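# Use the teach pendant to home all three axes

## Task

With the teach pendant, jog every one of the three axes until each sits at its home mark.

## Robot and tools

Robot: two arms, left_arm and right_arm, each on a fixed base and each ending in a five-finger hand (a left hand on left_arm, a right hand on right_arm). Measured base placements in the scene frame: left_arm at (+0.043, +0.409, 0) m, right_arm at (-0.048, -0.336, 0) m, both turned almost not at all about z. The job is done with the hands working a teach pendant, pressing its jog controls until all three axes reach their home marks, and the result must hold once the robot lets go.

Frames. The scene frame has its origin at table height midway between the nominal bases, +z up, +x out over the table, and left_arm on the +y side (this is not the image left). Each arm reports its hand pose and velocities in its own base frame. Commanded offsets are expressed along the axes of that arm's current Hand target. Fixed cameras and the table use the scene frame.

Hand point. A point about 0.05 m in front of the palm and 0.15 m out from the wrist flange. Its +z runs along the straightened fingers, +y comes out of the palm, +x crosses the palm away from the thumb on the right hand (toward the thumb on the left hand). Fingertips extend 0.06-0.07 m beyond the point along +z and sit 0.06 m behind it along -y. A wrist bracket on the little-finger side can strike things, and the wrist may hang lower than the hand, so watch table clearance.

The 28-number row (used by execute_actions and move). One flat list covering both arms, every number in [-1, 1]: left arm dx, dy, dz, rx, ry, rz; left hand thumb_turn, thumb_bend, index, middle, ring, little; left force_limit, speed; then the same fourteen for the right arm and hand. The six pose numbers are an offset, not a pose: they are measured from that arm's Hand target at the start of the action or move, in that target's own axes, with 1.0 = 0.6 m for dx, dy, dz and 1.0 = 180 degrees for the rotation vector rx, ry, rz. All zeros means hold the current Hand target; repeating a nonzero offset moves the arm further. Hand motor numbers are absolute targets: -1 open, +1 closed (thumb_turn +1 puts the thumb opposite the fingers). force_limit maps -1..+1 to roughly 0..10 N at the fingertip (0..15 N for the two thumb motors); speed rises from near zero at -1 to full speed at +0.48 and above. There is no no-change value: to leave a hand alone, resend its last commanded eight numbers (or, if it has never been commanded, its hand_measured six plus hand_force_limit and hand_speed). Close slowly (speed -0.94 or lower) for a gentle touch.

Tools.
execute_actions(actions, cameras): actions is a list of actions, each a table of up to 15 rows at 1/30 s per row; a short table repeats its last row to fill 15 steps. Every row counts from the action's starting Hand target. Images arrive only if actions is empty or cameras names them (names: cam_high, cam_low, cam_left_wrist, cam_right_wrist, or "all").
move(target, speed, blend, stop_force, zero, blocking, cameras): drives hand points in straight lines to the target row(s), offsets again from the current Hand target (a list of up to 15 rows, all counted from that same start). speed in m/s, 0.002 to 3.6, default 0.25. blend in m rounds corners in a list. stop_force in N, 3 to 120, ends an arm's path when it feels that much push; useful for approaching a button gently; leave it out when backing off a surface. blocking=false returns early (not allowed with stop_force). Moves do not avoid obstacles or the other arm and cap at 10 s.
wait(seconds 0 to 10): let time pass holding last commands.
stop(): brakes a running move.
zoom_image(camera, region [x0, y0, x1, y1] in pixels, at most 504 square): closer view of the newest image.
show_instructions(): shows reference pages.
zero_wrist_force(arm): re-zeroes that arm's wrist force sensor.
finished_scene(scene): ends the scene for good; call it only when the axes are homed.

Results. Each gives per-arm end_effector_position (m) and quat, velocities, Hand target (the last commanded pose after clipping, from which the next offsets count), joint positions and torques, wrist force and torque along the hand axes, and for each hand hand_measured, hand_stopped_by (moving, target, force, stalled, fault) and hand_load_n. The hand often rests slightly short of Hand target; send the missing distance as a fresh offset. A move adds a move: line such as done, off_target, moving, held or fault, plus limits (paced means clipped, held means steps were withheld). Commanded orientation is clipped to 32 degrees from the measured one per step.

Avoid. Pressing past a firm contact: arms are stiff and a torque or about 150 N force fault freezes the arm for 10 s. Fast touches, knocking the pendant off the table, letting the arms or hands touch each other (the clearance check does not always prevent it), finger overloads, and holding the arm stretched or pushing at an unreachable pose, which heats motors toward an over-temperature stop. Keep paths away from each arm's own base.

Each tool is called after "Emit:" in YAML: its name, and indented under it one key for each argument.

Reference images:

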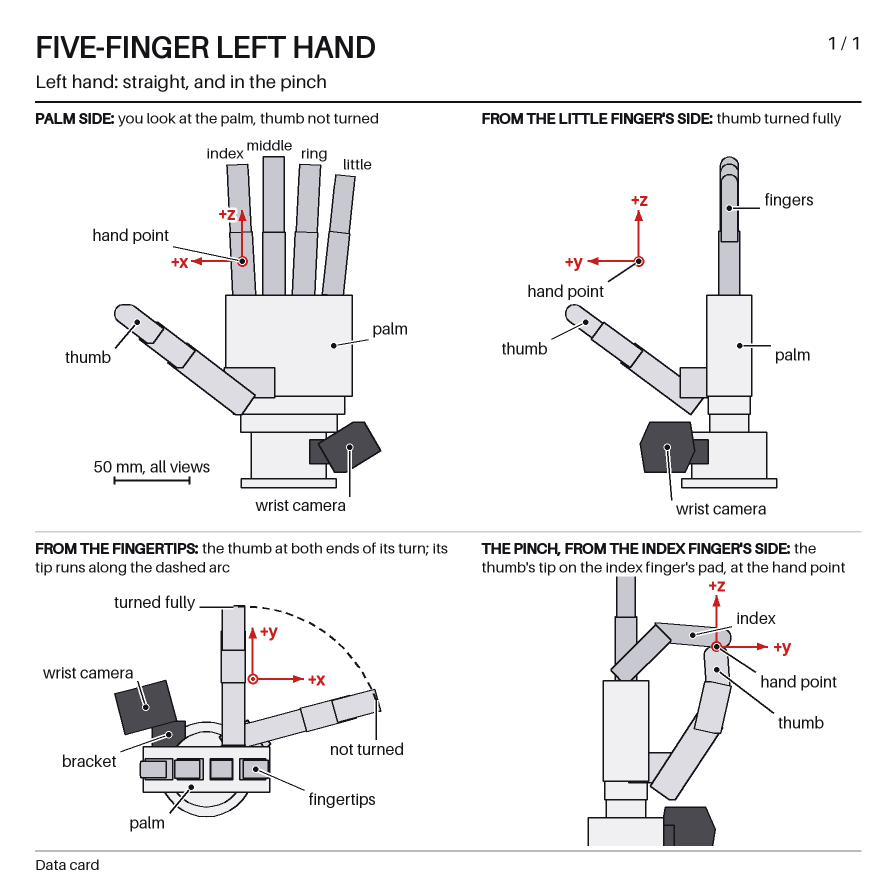

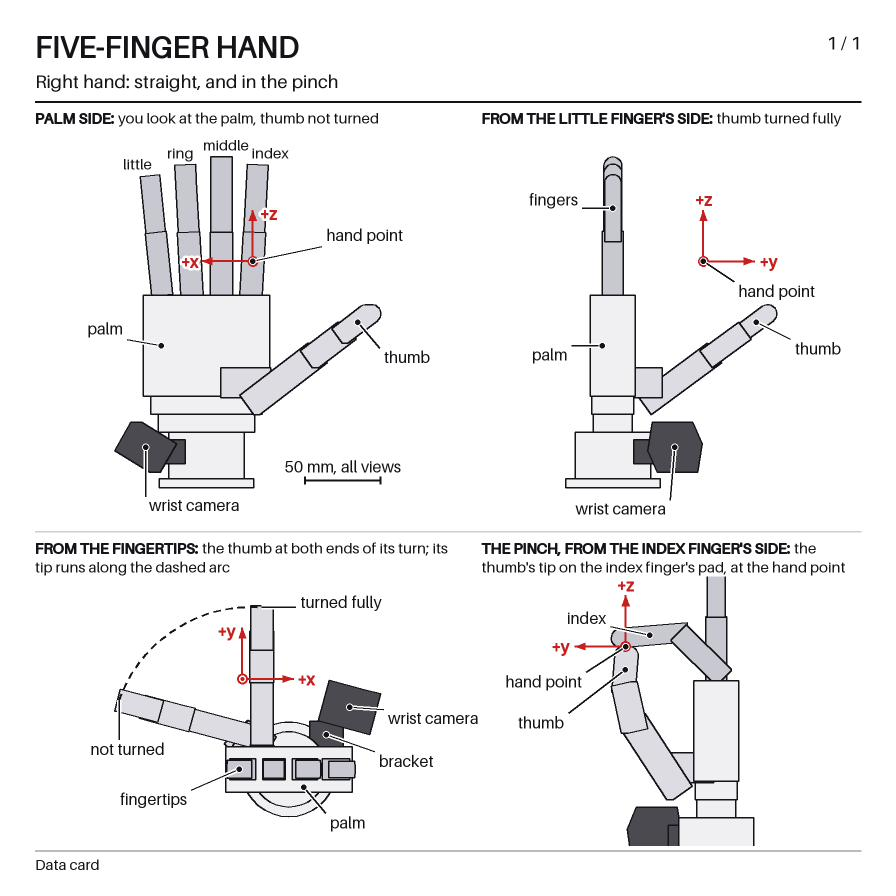

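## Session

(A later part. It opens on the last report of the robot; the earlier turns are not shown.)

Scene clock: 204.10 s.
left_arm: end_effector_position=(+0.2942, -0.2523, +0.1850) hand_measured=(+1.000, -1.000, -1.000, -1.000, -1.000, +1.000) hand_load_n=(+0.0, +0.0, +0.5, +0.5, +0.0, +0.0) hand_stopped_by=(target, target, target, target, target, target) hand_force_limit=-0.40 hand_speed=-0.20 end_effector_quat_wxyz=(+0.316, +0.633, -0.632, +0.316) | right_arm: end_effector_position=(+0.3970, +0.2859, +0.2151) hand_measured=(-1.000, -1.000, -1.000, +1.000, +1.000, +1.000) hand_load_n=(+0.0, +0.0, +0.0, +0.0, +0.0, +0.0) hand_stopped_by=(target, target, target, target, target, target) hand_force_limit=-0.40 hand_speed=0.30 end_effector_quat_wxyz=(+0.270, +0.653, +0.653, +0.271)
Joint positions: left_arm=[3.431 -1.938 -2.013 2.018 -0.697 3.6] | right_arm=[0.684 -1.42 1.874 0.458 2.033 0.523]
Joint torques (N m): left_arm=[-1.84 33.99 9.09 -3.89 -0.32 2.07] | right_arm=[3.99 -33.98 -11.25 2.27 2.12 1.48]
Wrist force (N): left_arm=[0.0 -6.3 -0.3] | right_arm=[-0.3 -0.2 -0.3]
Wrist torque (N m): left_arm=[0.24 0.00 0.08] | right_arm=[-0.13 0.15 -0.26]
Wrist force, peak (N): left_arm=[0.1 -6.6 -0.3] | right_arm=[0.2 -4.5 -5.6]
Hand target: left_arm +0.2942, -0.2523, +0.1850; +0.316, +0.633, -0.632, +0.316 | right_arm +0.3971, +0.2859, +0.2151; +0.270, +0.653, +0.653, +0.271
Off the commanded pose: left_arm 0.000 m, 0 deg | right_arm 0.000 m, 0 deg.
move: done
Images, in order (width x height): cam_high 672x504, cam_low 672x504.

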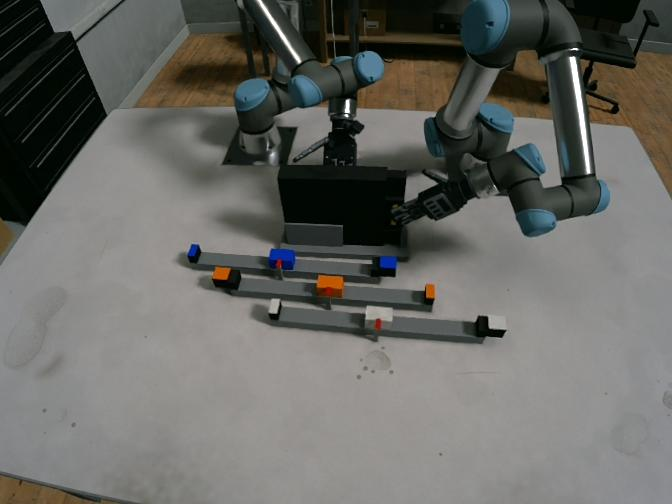

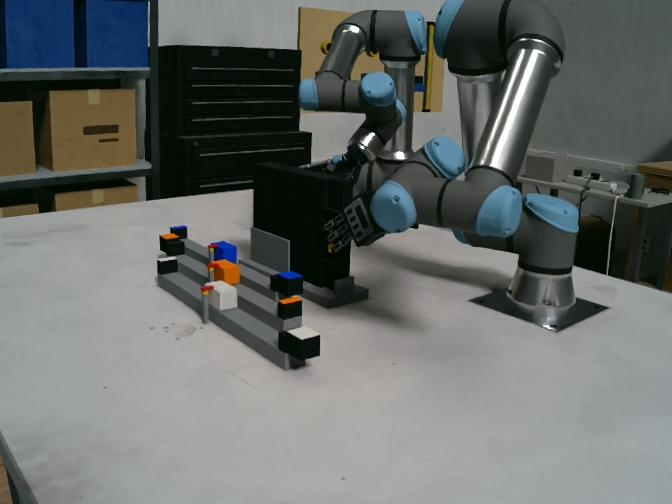

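Emit:
move:
  target: [0,0,0,0,0,0,1,-1,-1,-1,-1,1,-0.4,-0.2,0,-0.0589,-0.0589,0,0,0,-1,-1,-1,1,1,1,-0.4,0.3]
  speed: 0.2

Emit:
move:
  target:
    - [0,0,0,0,0,0,1,-1,-1,-1,-1,1,-0.4,-0.2,-0.0167,0.1379,-0.1332,0,0,0,-1,-1,-1,-1,-1,-1,-0.4,0.3]
    - [0,0,0,0,0,0,1,-1,-1,-1,-1,1,-0.4,-0.2,0,0.3382,-0.1449,0.1954,0.1954,-0.4718,-1,-1,-1,-1,-1,-1,-0.4,0.3]
    - [0,0,0,0,0,0,1,-1,-1,-1,-1,1,-0.4,-0.2,0.0567,0.5774,0.0943,0.1954,0.1954,-0.4718,-1,-1,-1,-1,-1,-1,-0.4,0.3]
    - [0,0,0,0,0,0,1,-1,-1,-1,-1,1,-0.4,-0.2,0.0567,0.3535,0.3181,0.1954,0.1954,-0.4718,-1,-1,-1,-1,-1,-1,-0.4,0.3]
  speed: 0.3
  blend: 0.02
  cameras: ["cam_right_wrist"]

Emit:
zoom_image:
  camera: "cam_right_wrist"
  region: [250, 80, 450, 230]

Scene clock: 209.03 s.
left_arm: end_effector_position=(+0.2942, -0.2523, +0.1850) hand_measured=(+1.000, -1.000, -1.000, -1.000, -1.000, +1.000) hand_load_n=(+0.0, +0.0, +0.0, +0.5, +0.0, +0.0) hand_stopped_by=(target, target, target, target, target, target) hand_force_limit=-0.40 hand_speed=-0.20 end_effector_quat_wxyz=(+0.316, +0.633, -0.632, +0.316) | right_arm: end_effector_position=(+0.3471, +0.2859, +0.2152) hand_measured=(-1.000, -1.000, -1.000, +1.000, +1.000, +1.000) hand_load_n=(+0.0, +0.0, +0.0, +0.0, +0.0, +0.0) hand_stopped_by=(target, target, target, target, target, target) hand_force_limit=-0.40 hand_speed=0.30 end_effector_quat_wxyz=(+0.270, +0.653, +0.653, +0.271)
Joint positions: left_arm=[3.431 -1.938 -2.013 2.018 -0.697 3.6] | right_arm=[0.786 -1.462 1.933 0.485 2.095 0.616]
Joint torques (N m): left_arm=[-1.32 34.86 8.87 -3.97 -0.25 2.04] | right_arm=[6.35 -12.15 -22.25 0.18 -1.52 -0.72]
Wrist force (N): left_arm=[-0.1 -6.3 -0.3] | right_arm=[0.1 -0.4 -0.1]
Wrist torque (N m): left_arm=[0.22 0.03 0.06] | right_arm=[-0.17 0.07 -0.12]
Wrist force, peak (N): left_arm=[-0.1 -6.6 -0.3] | right_arm=[0.1 -1.2 -0.9]
Hand target: left_arm +0.2942, -0.2523, +0.1850; +0.316, +0.633, -0.632, +0.316 | right_arm +0.3471, +0.2859, +0.2152; +0.270, +0.653, +0.653, +0.271
Off the commanded pose: left_arm 0.000 m, 0 deg | right_arm 0.000 m, 0 deg.
move: done

Scene clock: 214.37 s.
left_arm: end_effector_position=(+0.2942, -0.2523, +0.1850) hand_measured=(+1.000, -1.000, -1.000, -1.000, -1.000, +1.000) hand_load_n=(+0.0, +0.0, +0.0, +0.5, +0.0, +0.0) hand_stopped_by=(target, target, target, target, target, target) hand_force_limit=-0.40 hand_speed=-0.20 end_effector_quat_wxyz=(+0.316, +0.633, -0.632, +0.316) | right_arm: end_effector_position=(+0.6320, +0.3200, +0.2301) hand_measured=(-1.000, -1.000, -1.000, -1.000, -1.000, -1.000) hand_load_n=(+0.0, +0.0, +0.0, +0.5, -0.5, +0.0) hand_stopped_by=(target, target, target, target, target, target) hand_force_limit=-0.40 hand_speed=0.30 end_effector_quat_wxyz=(+0.000, +0.000, +1.000, +0.000)
Joint positions: left_arm=[3.431 -1.938 -2.013 2.018 -0.697 3.6] | right_arm=[0.203 -0.562 0.328 1.806 1.571 -1.368]
Joint torques (N m): left_arm=[-1.77 34.03 7.72 -3.97 -0.54 1.85] | right_arm=[6.41 -54.48 -9.47 1.43 1.79 -0.12]
Wrist force (N): left_arm=[0.1 -6.3 -0.3] | right_arm=[0.3 -1.1 0.0]
Wrist torque (N m): left_arm=[0.23 0.00 0.08] | right_arm=[-0.16 -0.02 -0.08]
Wrist force, peak (N): left_arm=[0.0 -6.7 -0.4] | right_arm=[0.4 -2.2 1.5]
Hand target: left_arm +0.2942, -0.2523, +0.1850; +0.316, +0.633, -0.632, +0.316 | right_arm +0.6320, +0.3201, +0.2301; +0.000, +0.000, +1.000, +0.000
Off the commanded pose: left_arm 0.000 m, 0 deg | right_arm 0.000 m, 0 deg.
elbow stopped short (right arm): the move would have taken joint 3 (elbow) straighter than the controller allows.
move: done
Images, in order (width x height): cam_right_wrist 672x504.

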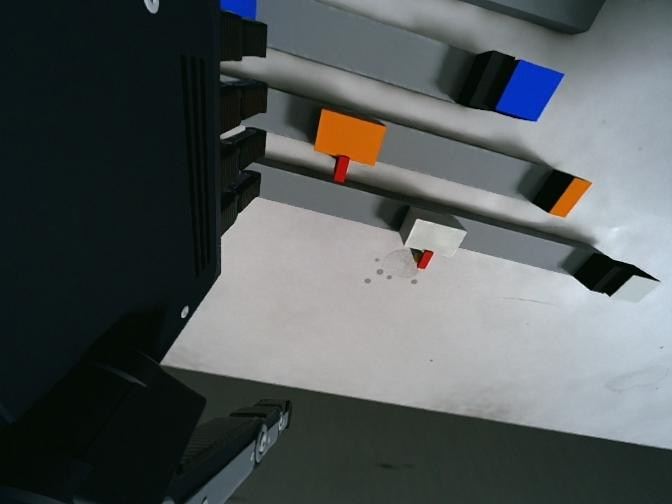

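Scaled by 2.520.

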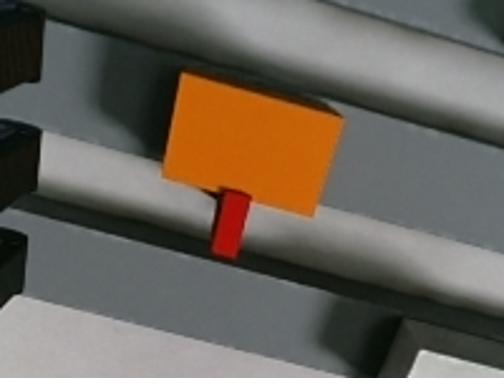

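Emit:
zoom_image:
  camera: "cam_right_wrist"
  region: [320, 145, 360, 190]

Emit:
zoom_image:
  camera: "cam_right_wrist"
  region: [400, 235, 445, 285]

Scaled by 11.200.

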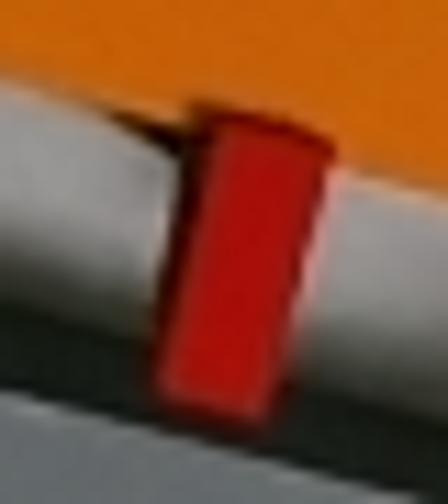

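Scaled by 10.080.

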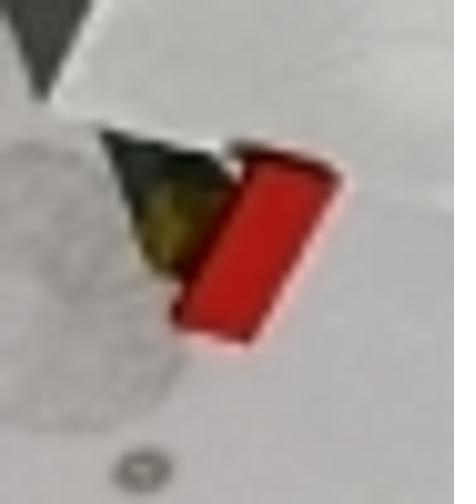

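Emit:
move:
  target:
    - [0,0,0,0,0,0,1,-1,-1,-1,-1,1,-0.4,-0.2,0,0,-0.3165,0,0,0,-1,-1,-1,1,1,1,-0.4,0.3]
    - [0,0,0,0,0,0,1,-1,-1,-1,-1,1,-0.4,-0.2,0.5058,-0.0587,-0.3165,0,0,0,-1,-1,-1,1,1,1,-0.4,0.3]
    - [0,0,0,0,0,0,1,-1,-1,-1,-1,1,-0.4,-0.2,0.5058,-0.0575,-0.1165,-0.1954,-0.1954,0.4718,-1,-1,-1,1,1,1,-0.4,0.3]
    - [0,0,0,0,0,0,1,-1,-1,-1,-1,1,-0.4,-0.2,0.4558,-0.0575,0.025,-0.1954,-0.1954,0.4718,-1,-1,-1,1,1,1,-0.4,0.3]
  speed: 0.3
  blend: 0.02
  cameras: ["cam_high"]

Emit:
zoom_image:
  camera: "cam_high"
  region: [360, 300, 400, 340]

Scene clock: 222.03 s.
left_arm: end_effector_position=(+0.2942, -0.2523, +0.1850) hand_measured=(+1.000, -1.000, -1.000, -1.000, -1.000, +1.000) hand_load_n=(-0.5, +0.0, +0.5, +0.5, +0.0, +0.0) hand_stopped_by=(target, target, target, target, target, target) hand_force_limit=-0.40 hand_speed=-0.20 end_effector_quat_wxyz=(+0.316, +0.633, -0.632, +0.316) | right_arm: end_effector_position=(+0.3585, +0.2855, +0.2153) hand_measured=(-1.000, -1.000, -1.000, +1.000, +1.000, +1.000) hand_load_n=(+0.0, +0.0, +0.0, +0.0, +0.0, +0.0) hand_stopped_by=(target, target, target, target, target, target) hand_force_limit=-0.40 hand_speed=0.30 end_effector_quat_wxyz=(+0.270, +0.653, +0.653, +0.271)
Joint positions: left_arm=[3.431 -1.938 -2.013 2.018 -0.697 3.6] | right_arm=[0.76 -1.455 1.922 0.477 2.079 0.592]
Joint torques (N m): left_arm=[-0.9 34.04 7.72 -4.2 -0.72 1.71] | right_arm=[-3.41 -16.61 -11.14 0.19 2.65 1.13]
Wrist force (N): left_arm=[0.1 -6.5 -0.3] | right_arm=[0.1 -0.2 -0.1]
Wrist torque (N m): left_arm=[0.21 -0.01 0.09] | right_arm=[-0.15 0.07 -0.25]
Wrist force, peak (N): left_arm=[0.1 -6.7 -0.4] | right_arm=[0.7 -0.4 -2.7]
Hand target: left_arm +0.2942, -0.2523, +0.1850; +0.316, +0.633, -0.632, +0.316 | right_arm +0.3585, +0.2854, +0.2151; +0.270, +0.653, +0.653, +0.271
Off the commanded pose: left_arm 0.000 m, 0 deg | right_arm 0.000 m, 0 deg.
elbow stopped short (right arm): the move would have taken joint 3 (elbow) straighter than the controller allows.
move: done
Images, in order (width x height): cam_high 672x504.

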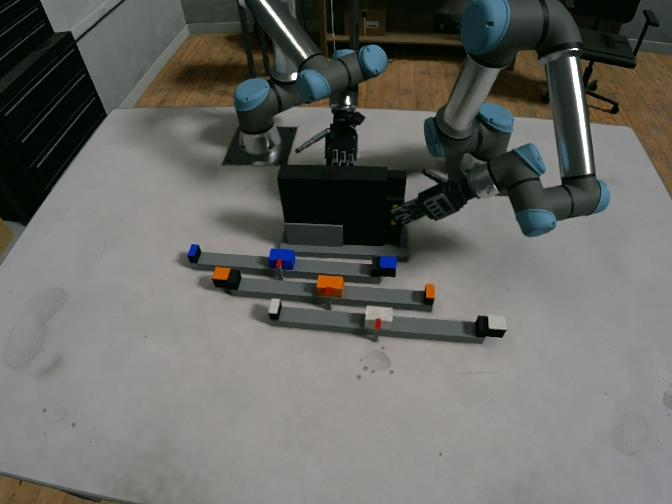

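Scaled by 12.600.

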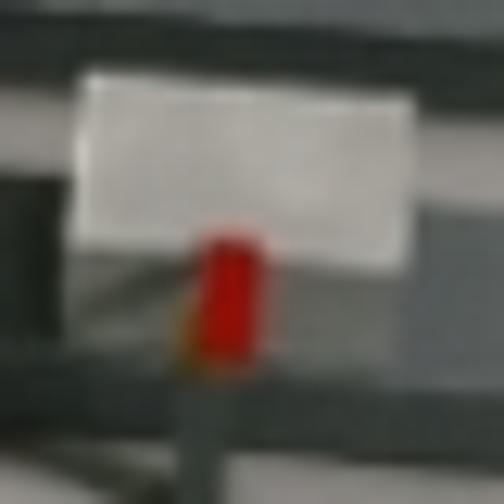

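Emit:
move:
  target: [0,0,0,0,0,0,1,-1,-1,-1,-1,1,-0.4,-0.2,0.0008,0.0454,0.0454,0,0,0,-1,-1,-1,1,1,1,-0.4,0.3]
  speed: 0.06

Emit:
execute_actions:
  actions:
    - [[0,0,0,0,0,0,1,-1,-1,-1,-1,1,-0.4,-0.2,0,0.0021,0.0021,0,0,0,-1,-1,-1,1,1,1,-0.4,0.3]]
    - [[0,0,0,0,0,0,1,-1,-1,-1,-1,1,-0.4,-0.2,0,0,0,0,0,0,-1,-1,-1,1,1,1,-0.4,0.3],[0,0,0,0,0,0,1,-1,-1,-1,-1,1,-0.4,-0.2,0,0,0,0,0,0,-1,-1,-1,1,1,1,-0.4,0.3],[0,0,0,0,0,0,1,-1,-1,-1,-1,1,-0.4,-0.2,0,0,0,0,0,0,-1,-1,-1,1,1,1,-0.4,0.3],[0,0,0,0,0,0,1,-1,-1,-1,-1,1,-0.4,-0.2,0,-0.0021,-0.0021,0,0,0,-1,-1,-1,1,1,1,-0.4,0.3]]
  cameras: ["cam_high", "cam_low"]

Emit:
zoom_image:
  camera: "cam_high"
  region: [360, 300, 400, 340]

Emit:
zoom_image:
  camera: "cam_low"
  region: [185, 270, 225, 310]

Scene clock: 224.17 s.
left_arm: end_effector_position=(+0.2942, -0.2523, +0.1850) hand_measured=(+1.000, -1.000, -1.000, -1.000, -1.000, +1.000) hand_load_n=(+0.0, -0.5, +0.5, +0.5, +0.0, +0.0) hand_stopped_by=(target, target, target, target, target, target) hand_force_limit=-0.40 hand_speed=-0.20 end_effector_quat_wxyz=(+0.316, +0.633, -0.632, +0.316) | right_arm: end_effector_position=(+0.3971, +0.2860, +0.2151) hand_measured=(-1.000, -1.000, -1.000, +1.000, +1.000, +1.000) hand_load_n=(+0.0, +0.0, +0.0, +0.0, +0.0, +0.0) hand_stopped_by=(target, target, target, target, target, target) hand_force_limit=-0.40 hand_speed=0.30 end_effector_quat_wxyz=(+0.270, +0.653, +0.654, +0.271)
Joint positions: left_arm=[3.431 -1.938 -2.013 2.018 -0.697 3.6] | right_arm=[0.684 -1.419 1.873 0.457 2.033 0.522]
Joint torques (N m): left_arm=[-1.5 34.38 6.48 -4.31 -0.65 1.76] | right_arm=[5.05 -35.78 -8.55 2.35 2.69 1.79]
Wrist force (N): left_arm=[0.1 -6.3 -0.2] | right_arm=[-0.1 -0.2 -0.1]
Wrist torque (N m): left_arm=[0.22 0.02 0.08] | right_arm=[-0.15 0.12 -0.25]
Wrist force, peak (N): left_arm=[0.0 -6.6 -0.3] | right_arm=[-0.3 -0.9 -1.2]
Hand target: left_arm +0.2942, -0.2523, +0.1850; +0.316, +0.633, -0.632, +0.316 | right_arm +0.3971, +0.2859, +0.2151; +0.270, +0.653, +0.653, +0.271
Off the commanded pose: left_arm 0.000 m, 0 deg | right_arm 0.000 m, 0 deg.
move: done

Scene clock: 225.37 s.
left_arm: end_effector_position=(+0.2942, -0.2523, +0.1850) hand_measured=(+1.000, -1.000, -1.000, -1.000, -1.000, +1.000) hand_load_n=(+0.0, +0.0, +0.5, +0.5, +0.0, +0.0) hand_stopped_by=(target, target, target, target, target, target) hand_force_limit=-0.40 hand_speed=-0.20 end_effector_quat_wxyz=(+0.316, +0.633, -0.632, +0.316) | right_arm: end_effector_position=(+0.3970, +0.2859, +0.2152) hand_measured=(-1.000, -1.000, -1.000, +1.000, +1.000, +1.000) hand_load_n=(+0.0, +0.0, +0.0, +0.5, +0.0, +0.0) hand_stopped_by=(target, target, target, target, target, target) hand_force_limit=-0.40 hand_speed=0.30 end_effector_quat_wxyz=(+0.270, +0.653, +0.653, +0.271)
Joint positions: left_arm=[3.431 -1.938 -2.013 2.018 -0.697 3.6] | right_arm=[0.684 -1.42 1.874 0.458 2.033 0.522]
Joint torques (N m): left_arm=[-2.35 33.67 6.22 -4.43 -0.73 1.66] | right_arm=[-4.61 -14.96 -23.6 2.51 -1.7 -1.84]
Wrist force (N): left_arm=[-0.2 -6.6 -0.3] | right_arm=[-0.1 0.0 -0.3]
Wrist torque (N m): left_arm=[0.19 0.03 0.07] | right_arm=[-0.11 0.12 -0.19]
Wrist force, peak (N): left_arm=[-0.1 -6.6 -0.1] | right_arm=[0.1 -5.3 -7.4]
Hand target: left_arm +0.2942, -0.2523, +0.1850; +0.316, +0.633, -0.632, +0.316 | right_arm +0.3971, +0.2859, +0.2151; +0.270, +0.653, +0.653, +0.271
Off the commanded pose: left_arm 0.000 m, 0 deg | right_arm 0.000 m, 0 deg.
Step readings (end_effector_position of left_arm | right_arm):
0: (+0.2942, -0.2523, +0.1850) | (+0.3971, +0.2860, +0.2151)
1: (+0.2942, -0.2523, +0.1850) | (+0.3971, +0.2860, +0.2151)
2: (+0.2942, -0.2523, +0.1850) | (+0.3974, +0.2859, +0.2151)
4: (+0.2942, -0.2523, +0.1850) | (+0.3986, +0.2858, +0.2152)
8: (+0.2942, -0.2523, +0.1850) | (+0.3989, +0.2859, +0.2151)
15: (+0.2942, -0.2523, +0.1850) | (+0.3989, +0.2860, +0.2151)
16: (+0.2942, -0.2523, +0.1850) | (+0.3989, +0.2860, +0.2151)
17: (+0.2942, -0.2523, +0.1850) | (+0.3989, +0.2860, +0.2151)
19: (+0.2942, -0.2523, +0.1850) | (+0.3988, +0.2860, +0.2151)
23: (+0.2942, -0.2523, +0.1850) | (+0.3970, +0.2860, +0.2151)
30: (+0.2942, -0.2523, +0.1850) | (+0.3970, +0.2859, +0.2151)
Images, in order (width x height): cam_high 672x504, cam_low 672x504.

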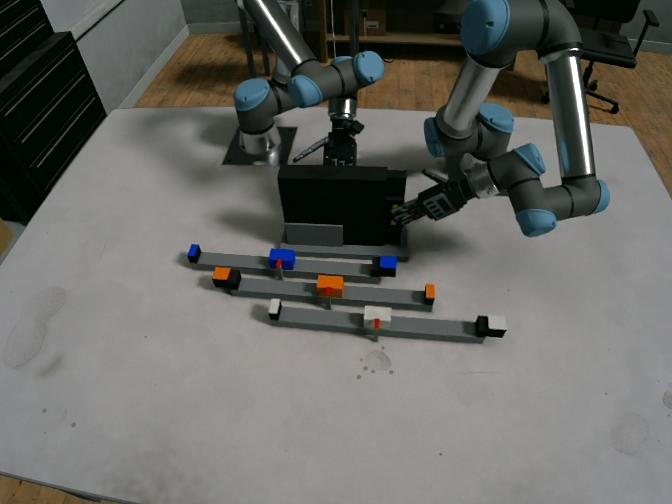

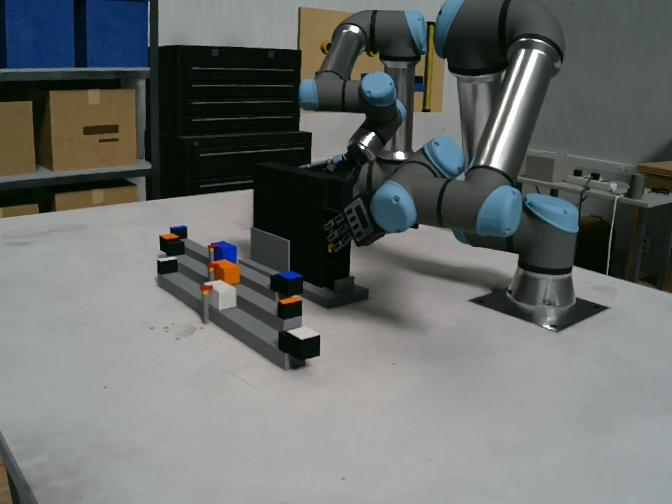

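Scaled by 12.600.

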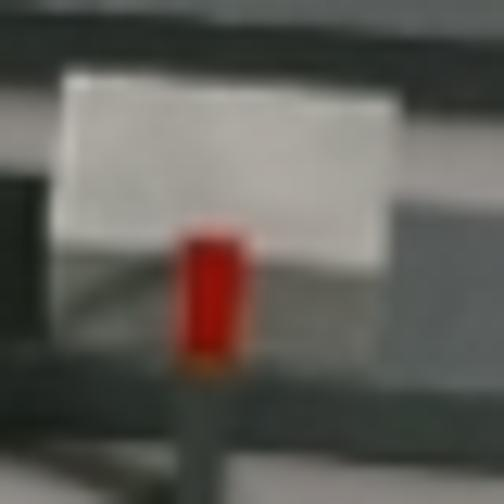

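Scaled by 12.600.

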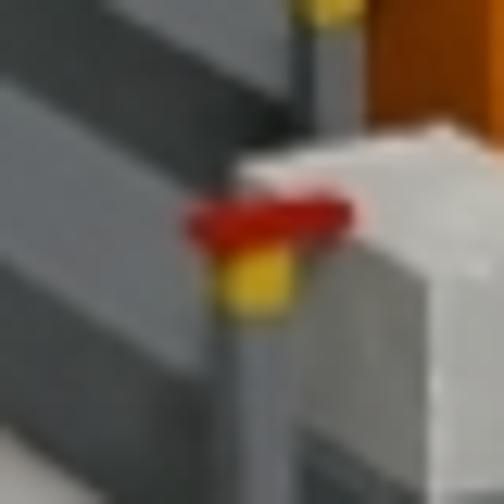

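Emit:
zoom_image:
  camera: "cam_low"
  region: [195, 230, 235, 270]

Emit:
zoom_image:
  camera: "cam_low"
  region: [195, 248, 235, 288]

Emit:
zoom_image:
  camera: "cam_high"
  region: [310, 275, 350, 315]

Emit:
zoom_image:
  camera: "cam_high"
  region: [260, 245, 300, 285]

Scaled by 12.600.

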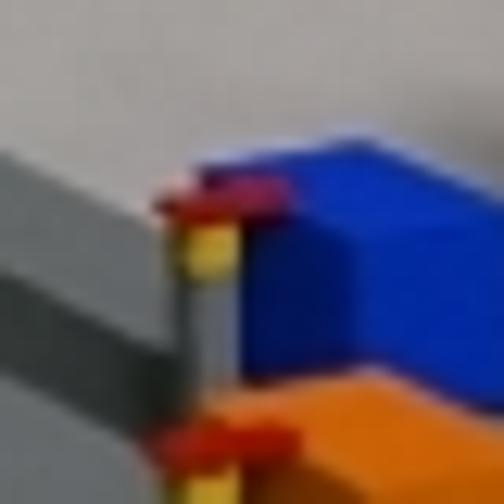

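Scaled by 12.600.

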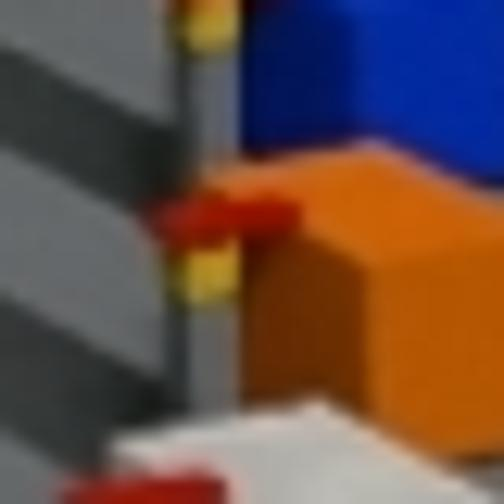

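Scaled by 12.600.

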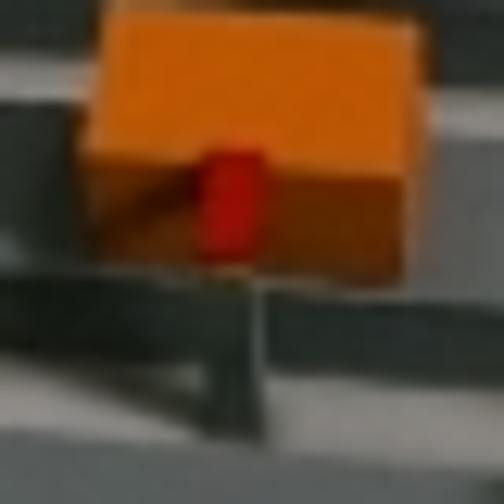

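Scaled by 12.600.

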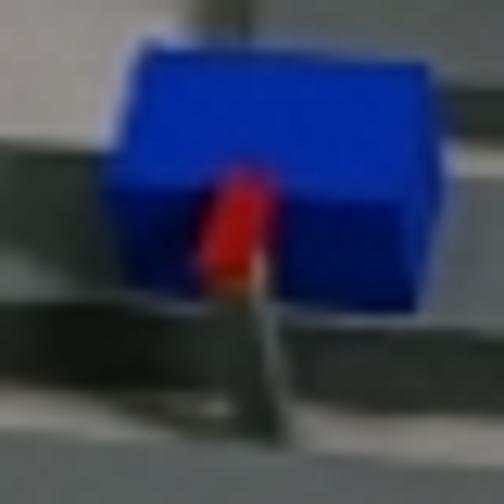

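Emit:
move:
  target: [0,0,0,0,0,0,1,-1,-1,-1,-1,1,-0.4,-0.2,0,-0.0589,-0.0589,0,0,0,-1,-1,-1,1,1,1,-0.4,0.3]
  speed: 0.2

Emit:
move:
  target:
    - [0,0,0,0,0,0,1,-1,-1,-1,-1,1,-0.4,-0.2,-0.0167,0.1355,-0.1355,0,0,0,-1,-1,-1,-1,-1,-1,-0.4,0.3]
    - [0,0,0,0,0,0,1,-1,-1,-1,-1,1,-0.4,-0.2,-0.0843,0.3139,-0.1692,0.1954,-0.1954,0.4718,-1,-1,-1,-1,-1,-1,-0.4,0.3]
    - [0,0,0,0,0,0,1,-1,-1,-1,-1,1,-0.4,-0.2,-0.1927,0.5614,0.0782,0.1954,-0.1954,0.4718,-1,-1,-1,-1,-1,-1,-0.4,0.3]
    - [0,0,0,0,0,0,1,-1,-1,-1,-1,1,-0.4,-0.2,-0.1927,0.3139,0.3257,0.1954,-0.1954,0.4718,-1,-1,-1,-1,-1,-1,-0.4,0.3]
  speed: 0.3
  blend: 0.02
  cameras: ["all"]

Scene clock: 231.40 s.
left_arm: end_effector_position=(+0.2942, -0.2523, +0.1850) hand_measured=(+1.000, -1.000, -1.000, -1.000, -1.000, +1.000) hand_load_n=(+0.0, +0.0, +0.0, +0.5, +0.0, +0.0) hand_stopped_by=(target, target, target, target, target, target) hand_force_limit=-0.40 hand_speed=-0.20 end_effector_quat_wxyz=(+0.316, +0.633, -0.632, +0.316) | right_arm: end_effector_position=(+0.3471, +0.2859, +0.2152) hand_measured=(-1.000, -1.000, -1.000, +1.000, +1.000, +1.000) hand_load_n=(+0.0, +0.0, +0.0, +0.0, +0.0, +0.0) hand_stopped_by=(target, target, target, target, target, target) hand_force_limit=-0.40 hand_speed=0.30 end_effector_quat_wxyz=(+0.270, +0.653, +0.653, +0.271)
Joint positions: left_arm=[3.431 -1.938 -2.013 2.018 -0.697 3.6] | right_arm=[0.786 -1.462 1.933 0.485 2.095 0.616]
Joint torques (N m): left_arm=[-1.65 34.01 6.3 -4.4 -0.68 1.6] | right_arm=[4.75 -10.56 -22.51 0.21 -1.59 -0.78]
Wrist force (N): left_arm=[0.2 -6.2 -0.5] | right_arm=[-0.1 -0.4 0.0]
Wrist torque (N m): left_arm=[0.23 0.01 0.07] | right_arm=[-0.19 0.10 -0.13]
Wrist force, peak (N): left_arm=[-0.2 -6.6 -0.3] | right_arm=[-0.1 -1.3 -1.0]
Hand target: left_arm +0.2942, -0.2523, +0.1850; +0.316, +0.633, -0.632, +0.316 | right_arm +0.3471, +0.2859, +0.2151; +0.270, +0.653, +0.653, +0.271
Off the commanded pose: left_arm 0.000 m, 0 deg | right_arm 0.000 m, 0 deg.
move: done

Scene clock: 236.60 s.
left_arm: end_effector_position=(+0.2942, -0.2523, +0.1850) hand_measured=(+1.000, -1.000, -1.000, -1.000, -1.000, +1.000) hand_load_n=(+0.0, +0.0, +0.0, +0.5, +0.0, +0.0) hand_stopped_by=(target, target, target, target, target, target) hand_force_limit=-0.40 hand_speed=-0.20 end_effector_quat_wxyz=(+0.316, +0.633, -0.632, +0.316) | right_arm: end_effector_position=(+0.6170, +0.1699, +0.2096) hand_measured=(-1.000, -1.000, -1.000, -1.000, -1.000, -1.000) hand_load_n=(+0.0, +0.0, +0.0, +0.0, +0.0, +0.0) hand_stopped_by=(target, target, target, target, target, target) hand_force_limit=-0.40 hand_speed=0.30 end_effector_quat_wxyz=(-0.008, +1.000, +0.007, +0.029)
Joint positions: left_arm=[3.431 -1.938 -2.013 2.018 -0.697 3.6] | right_arm=[0.144 -0.4 0.035 1.876 1.562 1.7]
Joint torques (N m): left_arm=[-1.38 34.56 5.82 -4.41 -0.82 1.56] | right_arm=[-5.84 -47.68 -23.9 1.27 -2.49 -1.3]
Wrist force (N): left_arm=[0.0 -6.3 -0.6] | right_arm=[0.5 -1.1 0.0]
Wrist torque (N m): left_arm=[0.24 0.02 0.07] | right_arm=[-0.18 -0.05 0.08]
Wrist force, peak (N): left_arm=[-0.1 -6.6 -0.7] | right_arm=[0.9 -0.8 2.8]
Hand target: left_arm +0.2942, -0.2523, +0.1850; +0.316, +0.633, -0.632, +0.316 | right_arm +0.6185, +0.1704, +0.2100; +0.000, +1.000, +0.000, +0.000
Off the commanded pose: left_arm 0.000 m, 0 deg | right_arm 0.002 m, 4 deg.
elbow stopped short (right arm): the move would have taken joint 3 (elbow) straighter than the controller allows.
move: off_target (right_arm)

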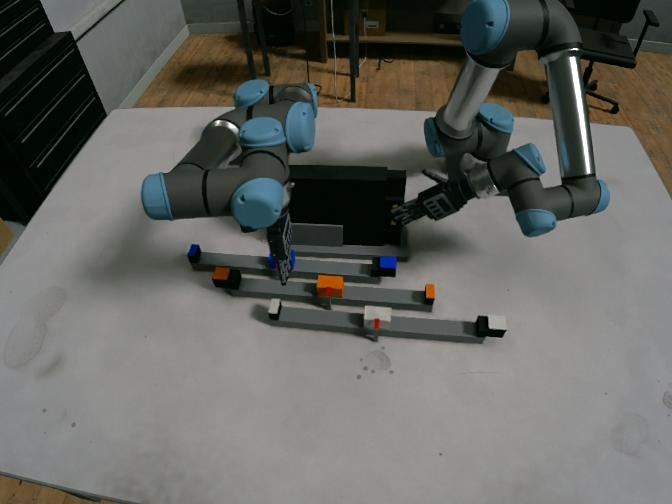

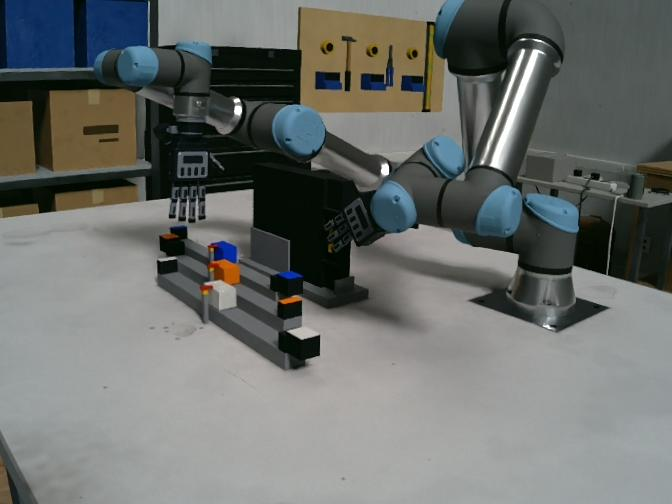

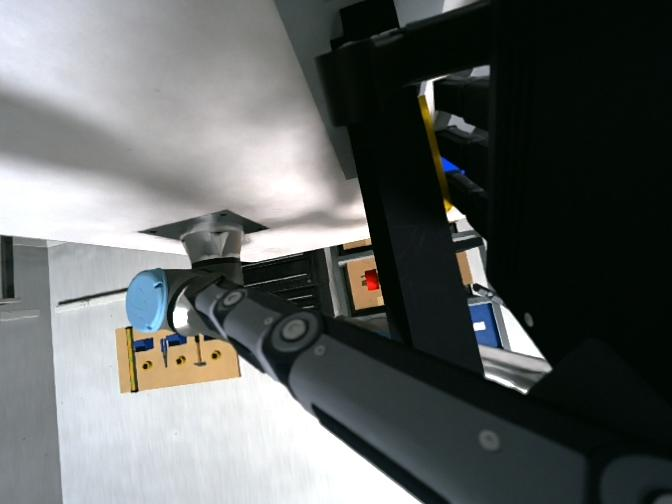

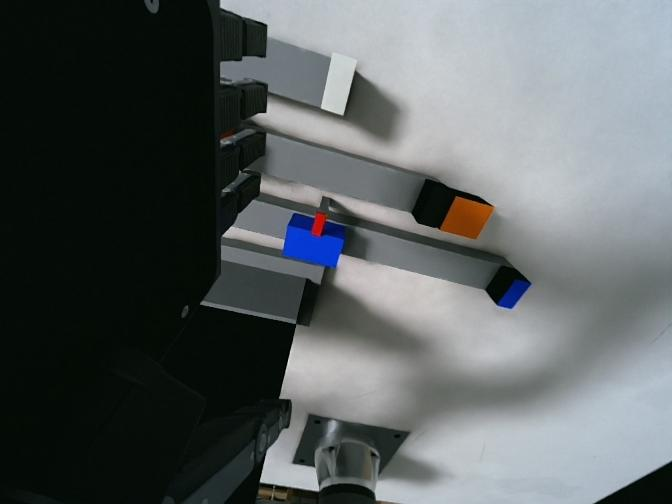

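Emit:
zoom_image:
  camera: "cam_right_wrist"
  region: [280, 185, 360, 275]

Emit:
zoom_image:
  camera: "cam_right_wrist"
  region: [300, 190, 345, 240]

Scaled by 5.600.

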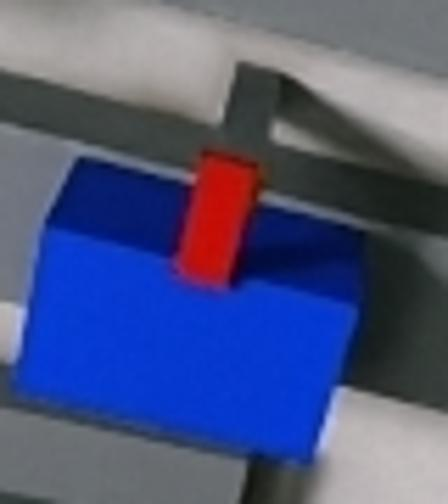

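Scaled by 10.080.

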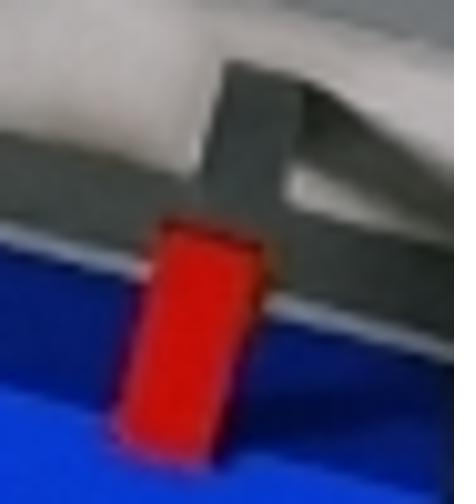

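Emit:
move:
  target:
    - [0,0,0,0,0,0,1,-1,-1,-1,-1,1,-0.4,-0.2,0,0,-0.35,0,0,0,-1,-1,-1,1,1,1,-0.4,0.3]
    - [0,0,0,0,0,0,1,-1,-1,-1,-1,1,-0.4,-0.2,-0.3508,-0.1082,-0.35,0,0,0,-1,-1,-1,1,1,1,-0.4,0.3]
    - [0,0,0,0,0,0,1,-1,-1,-1,-1,1,-0.4,-0.2,-0.4508,-0.1758,-0.2,-0.1954,0.1954,-0.4718,-1,-1,-1,1,1,1,-0.4,0.3]
    - [0,0,0,0,0,0,1,-1,-1,-1,-1,1,-0.4,-0.2,-0.4308,-0.2622,0.0658,-0.1954,0.1954,-0.4718,-1,-1,-1,1,1,1,-0.4,0.3]
  speed: 0.3
  blend: [0.02, 0.02, 0.02, 0]
  cameras: ["cam_right_wrist"]

Scene clock: 245.10 s.
left_arm: end_effector_position=(+0.2942, -0.2523, +0.1850) hand_measured=(+1.000, -1.000, -1.000, -1.000, -1.000, +1.000) hand_load_n=(+0.0, +0.0, +0.0, +0.5, +0.0, +0.0) hand_stopped_by=(target, target, target, target, target, target) hand_force_limit=-0.40 hand_speed=-0.20 end_effector_quat_wxyz=(+0.316, +0.633, -0.632, +0.316) | right_arm: end_effector_position=(+0.3599, +0.3276, +0.1708) hand_measured=(-1.000, -1.000, -1.000, +1.000, +1.000, +1.000) hand_load_n=(+0.0, +0.0, +0.0, +0.0, +0.5, +0.0) hand_stopped_by=(target, target, target, target, target, target) hand_force_limit=-0.40 hand_speed=0.30 end_effector_quat_wxyz=(+0.270, +0.653, +0.653, +0.271)
Joint positions: left_arm=[3.431 -1.938 -2.013 2.018 -0.697 3.6] | right_arm=[0.844 -1.3 1.869 0.414 2.127 0.671]
Joint torques (N m): left_arm=[-1.62 34.28 5.1 -4.47 -0.93 1.5] | right_arm=[-3.42 -17.64 -12.41 0.05 -2.06 -1.14]
Wrist force (N): left_arm=[0.1 -6.4 -0.5] | right_arm=[0.0 -0.1 -0.3]
Wrist torque (N m): left_arm=[0.21 0.02 0.08] | right_arm=[-0.12 0.10 -0.13]
Wrist force, peak (N): left_arm=[-0.1 -6.7 -0.2] | right_arm=[0.5 -0.9 2.6]
Hand target: left_arm +0.2942, -0.2523, +0.1850; +0.316, +0.633, -0.632, +0.316 | right_arm +0.3599, +0.3276, +0.1706; +0.270, +0.653, +0.653, +0.271
Off the commanded pose: left_arm 0.000 m, 0 deg | right_arm 0.000 m, 0 deg.
elbow stopped short (right arm): the move would have taken joint 3 (elbow) straighter than the controller allows.
move: done
Images, in order (width x height): cam_right_wrist 672x504.

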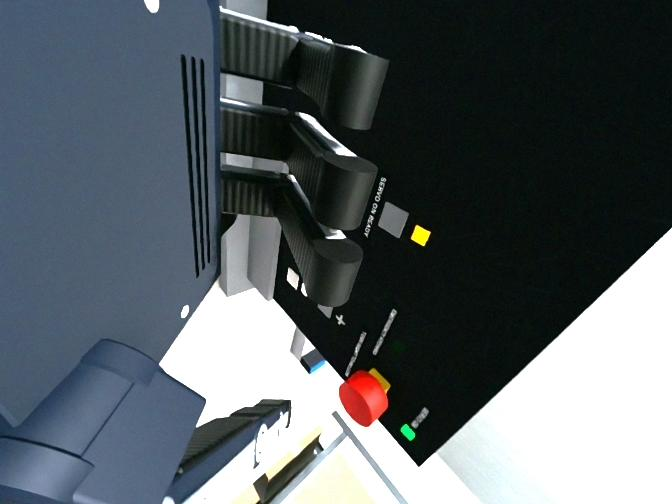

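Emit:
move:
  target: [0,0,0,0,0,0,1,-1,-1,-1,-1,1,-0.4,-0.2,0,0.0412,0.0412,0,0,0,-1,-1,-1,1,1,1,-0.4,0.3]
  speed: 0.08

Emit:
move:
  target: [0,0,0,0,0,0,1,-1,-1,-1,-1,1,-0.4,-0.2,0,0.0106,0.0106,0,0,0,-1,-1,-1,1,1,1,-0.4,0.3]
  speed: 0.004
  stop_force: 3

Emit:
move:
  target: [0,0,0,0,0,0,1,-1,-1,-1,-1,1,-0.4,-0.2,0,-0.0177,-0.0177,0,0,0,-1,-1,-1,1,1,1,-0.4,0.3]
  speed: 0.1
  cameras: ["cam_right_wrist"]

Scene clock: 246.50 s.
left_arm: end_effector_position=(+0.2942, -0.2523, +0.1850) hand_measured=(+1.000, -1.000, -1.000, -1.000, -1.000, +1.000) hand_load_n=(+0.0, +0.0, +0.0, +0.5, +0.0, +0.0) hand_stopped_by=(target, target, target, target, target, target) hand_force_limit=-0.40 hand_speed=-0.20 end_effector_quat_wxyz=(+0.316, +0.633, -0.632, +0.316) | right_arm: end_effector_position=(+0.3949, +0.3277, +0.1705) hand_measured=(-1.000, -1.000, -1.000, +1.000, +1.000, +1.000) hand_load_n=(+0.0, +0.0, +0.0, +0.0, +0.0, +0.0) hand_stopped_by=(target, target, target, target, target, target) hand_force_limit=-0.40 hand_speed=0.30 end_effector_quat_wxyz=(+0.270, +0.653, +0.654, +0.271) end_effector_velocity=(-0.002, -0.001, +0.000) end_effector_angular_velocity=(-0.002, +0.000, -0.003)
Joint positions: left_arm=[3.431 -1.938 -2.013 2.018 -0.697 3.6] | right_arm=[0.775 -1.276 1.829 0.397 2.088 0.605]
Joint velocities: left_arm=[within noise] | right_arm=[0.003 -0.002 0.003 0.002 0.005 0.004]
Joint torques (N m): left_arm=[-1.51 34.2 4.32 -4.42 -0.78 1.53] | right_arm=[6.66 -41.37 -7.58 2.74 2.42 2]
Wrist force (N): left_arm=[-0.3 -6.3 -0.3] | right_arm=[-0.3 -0.3 -0.4]
Wrist torque (N m): left_arm=[0.23 0.05 0.06] | right_arm=[-0.14 0.14 -0.29]
Wrist force, peak (N): left_arm=[0.1 -6.6 -0.6] | right_arm=[-0.3 -1.0 -0.8]
Hand target: left_arm +0.2942, -0.2523, +0.1850; +0.316, +0.633, -0.632, +0.316 | right_arm +0.3949, +0.3276, +0.1706; +0.270, +0.653, +0.653, +0.271
Off the commanded pose: left_arm 0.000 m, 0 deg | right_arm 0.000 m, 0 deg.
move: done

Scene clock: 248.23 s.
left_arm: end_effector_position=(+0.2942, -0.2523, +0.1850) hand_measured=(+1.000, -1.000, -1.000, -1.000, -1.000, +1.000) hand_load_n=(+0.0, +0.0, +0.5, +0.5, +0.0, +0.0) hand_stopped_by=(target, target, target, target, target, target) hand_force_limit=-0.40 hand_speed=-0.20 end_effector_quat_wxyz=(+0.316, +0.633, -0.632, +0.316) | right_arm: end_effector_position=(+0.3975, +0.3276, +0.1706) hand_measured=(-1.000, -1.000, -1.000, +1.000, +1.000, +1.000) hand_load_n=(+0.0, +0.0, +0.5, +0.0, +0.0, +0.0) hand_stopped_by=(target, target, target, target, target, target) hand_force_limit=-0.40 hand_speed=0.30 end_effector_quat_wxyz=(+0.270, +0.653, +0.653, +0.271)
Joint positions: left_arm=[3.431 -1.938 -2.013 2.018 -0.697 3.6] | right_arm=[0.77 -1.274 1.826 0.396 2.085 0.601]
Joint torques (N m): left_arm=[-2.05 33.94 5.06 -4.27 -0.93 1.56] | right_arm=[6.85 -39.72 -8.87 1.61 2.98 1.53]
Wrist force (N): left_arm=[0.0 -6.4 -0.4] | right_arm=[-0.2 -2.0 -2.6]
Wrist torque (N m): left_arm=[0.22 0.02 0.07] | right_arm=[0.05 0.13 -0.18]
Wrist force, peak (N): left_arm=[0.1 -6.6 -0.3] | right_arm=[-0.1 -2.7 -4.8]
Hand target: left_arm +0.2942, -0.2523, +0.1850; +0.316, +0.633, -0.632, +0.316 | right_arm +0.3975, +0.3276, +0.1706; +0.270, +0.653, +0.653, +0.271 (not the last commanded pose)
Off the commanded pose: left_arm 0.000 m, 0 deg | right_arm 0.006 m, 0 deg.
move: contact (right_arm)

Scene clock: 248.93 s.
left_arm: end_effector_position=(+0.2942, -0.2523, +0.1850) hand_measured=(+1.000, -1.000, -1.000, -1.000, -1.000, +1.000) hand_load_n=(+0.0, +0.0, +0.0, +0.5, +0.0, +0.0) hand_stopped_by=(target, target, target, target, target, target) hand_force_limit=-0.40 hand_speed=-0.20 end_effector_quat_wxyz=(+0.316, +0.633, -0.632, +0.316) | right_arm: end_effector_position=(+0.3823, +0.3275, +0.1707) hand_measured=(-1.000, -1.000, -1.000, +1.000, +1.000, +1.000) hand_load_n=(+0.0, -0.5, +0.0, +0.0, +0.0, +0.0) hand_stopped_by=(target, target, target, target, target, target) hand_force_limit=-0.40 hand_speed=0.30 end_effector_quat_wxyz=(+0.270, +0.653, +0.653, +0.271) end_effector_velocity=(+0.002, -0.001, +0.001) end_effector_angular_velocity=(-0.002, -0.002, -0.002)
Joint positions: left_arm=[3.431 -1.938 -2.013 2.018 -0.697 3.6] | right_arm=[0.799 -1.285 1.845 0.402 2.102 0.628]
Joint velocities: left_arm=[within noise] | right_arm=[-0.005 0 -0.002 0 0.001 -0.005]
Joint torques (N m): left_arm=[-0.98 34.37 4.23 -4.44 -0.93 1.54] | right_arm=[-6.16 -21.49 -22.62 0.87 -1.26 -1.82]
Wrist force (N): left_arm=[0.0 -6.5 -0.5] | right_arm=[-0.1 -0.3 0.0]
Wrist torque (N m): left_arm=[0.23 0.00 0.08] | right_arm=[-0.16 0.09 -0.25]
Wrist force, peak (N): left_arm=[0.2 -6.6 -0.5] | right_arm=[0.1 -2.1 -2.6]
Hand target: left_arm +0.2942, -0.2523, +0.1850; +0.316, +0.633, -0.632, +0.316 | right_arm +0.3825, +0.3276, +0.1706; +0.270, +0.653, +0.653, +0.271
Off the commanded pose: left_arm 0.000 m, 0 deg | right_arm 0.000 m, 0 deg.
move: done
Images, in order (width x height): cam_right_wrist 672x504.

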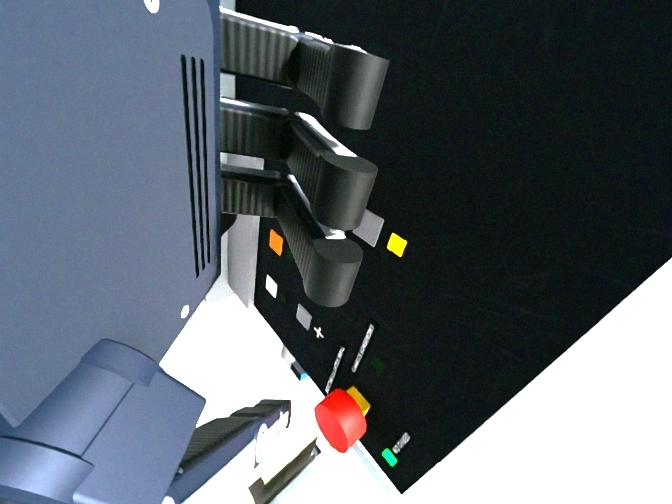

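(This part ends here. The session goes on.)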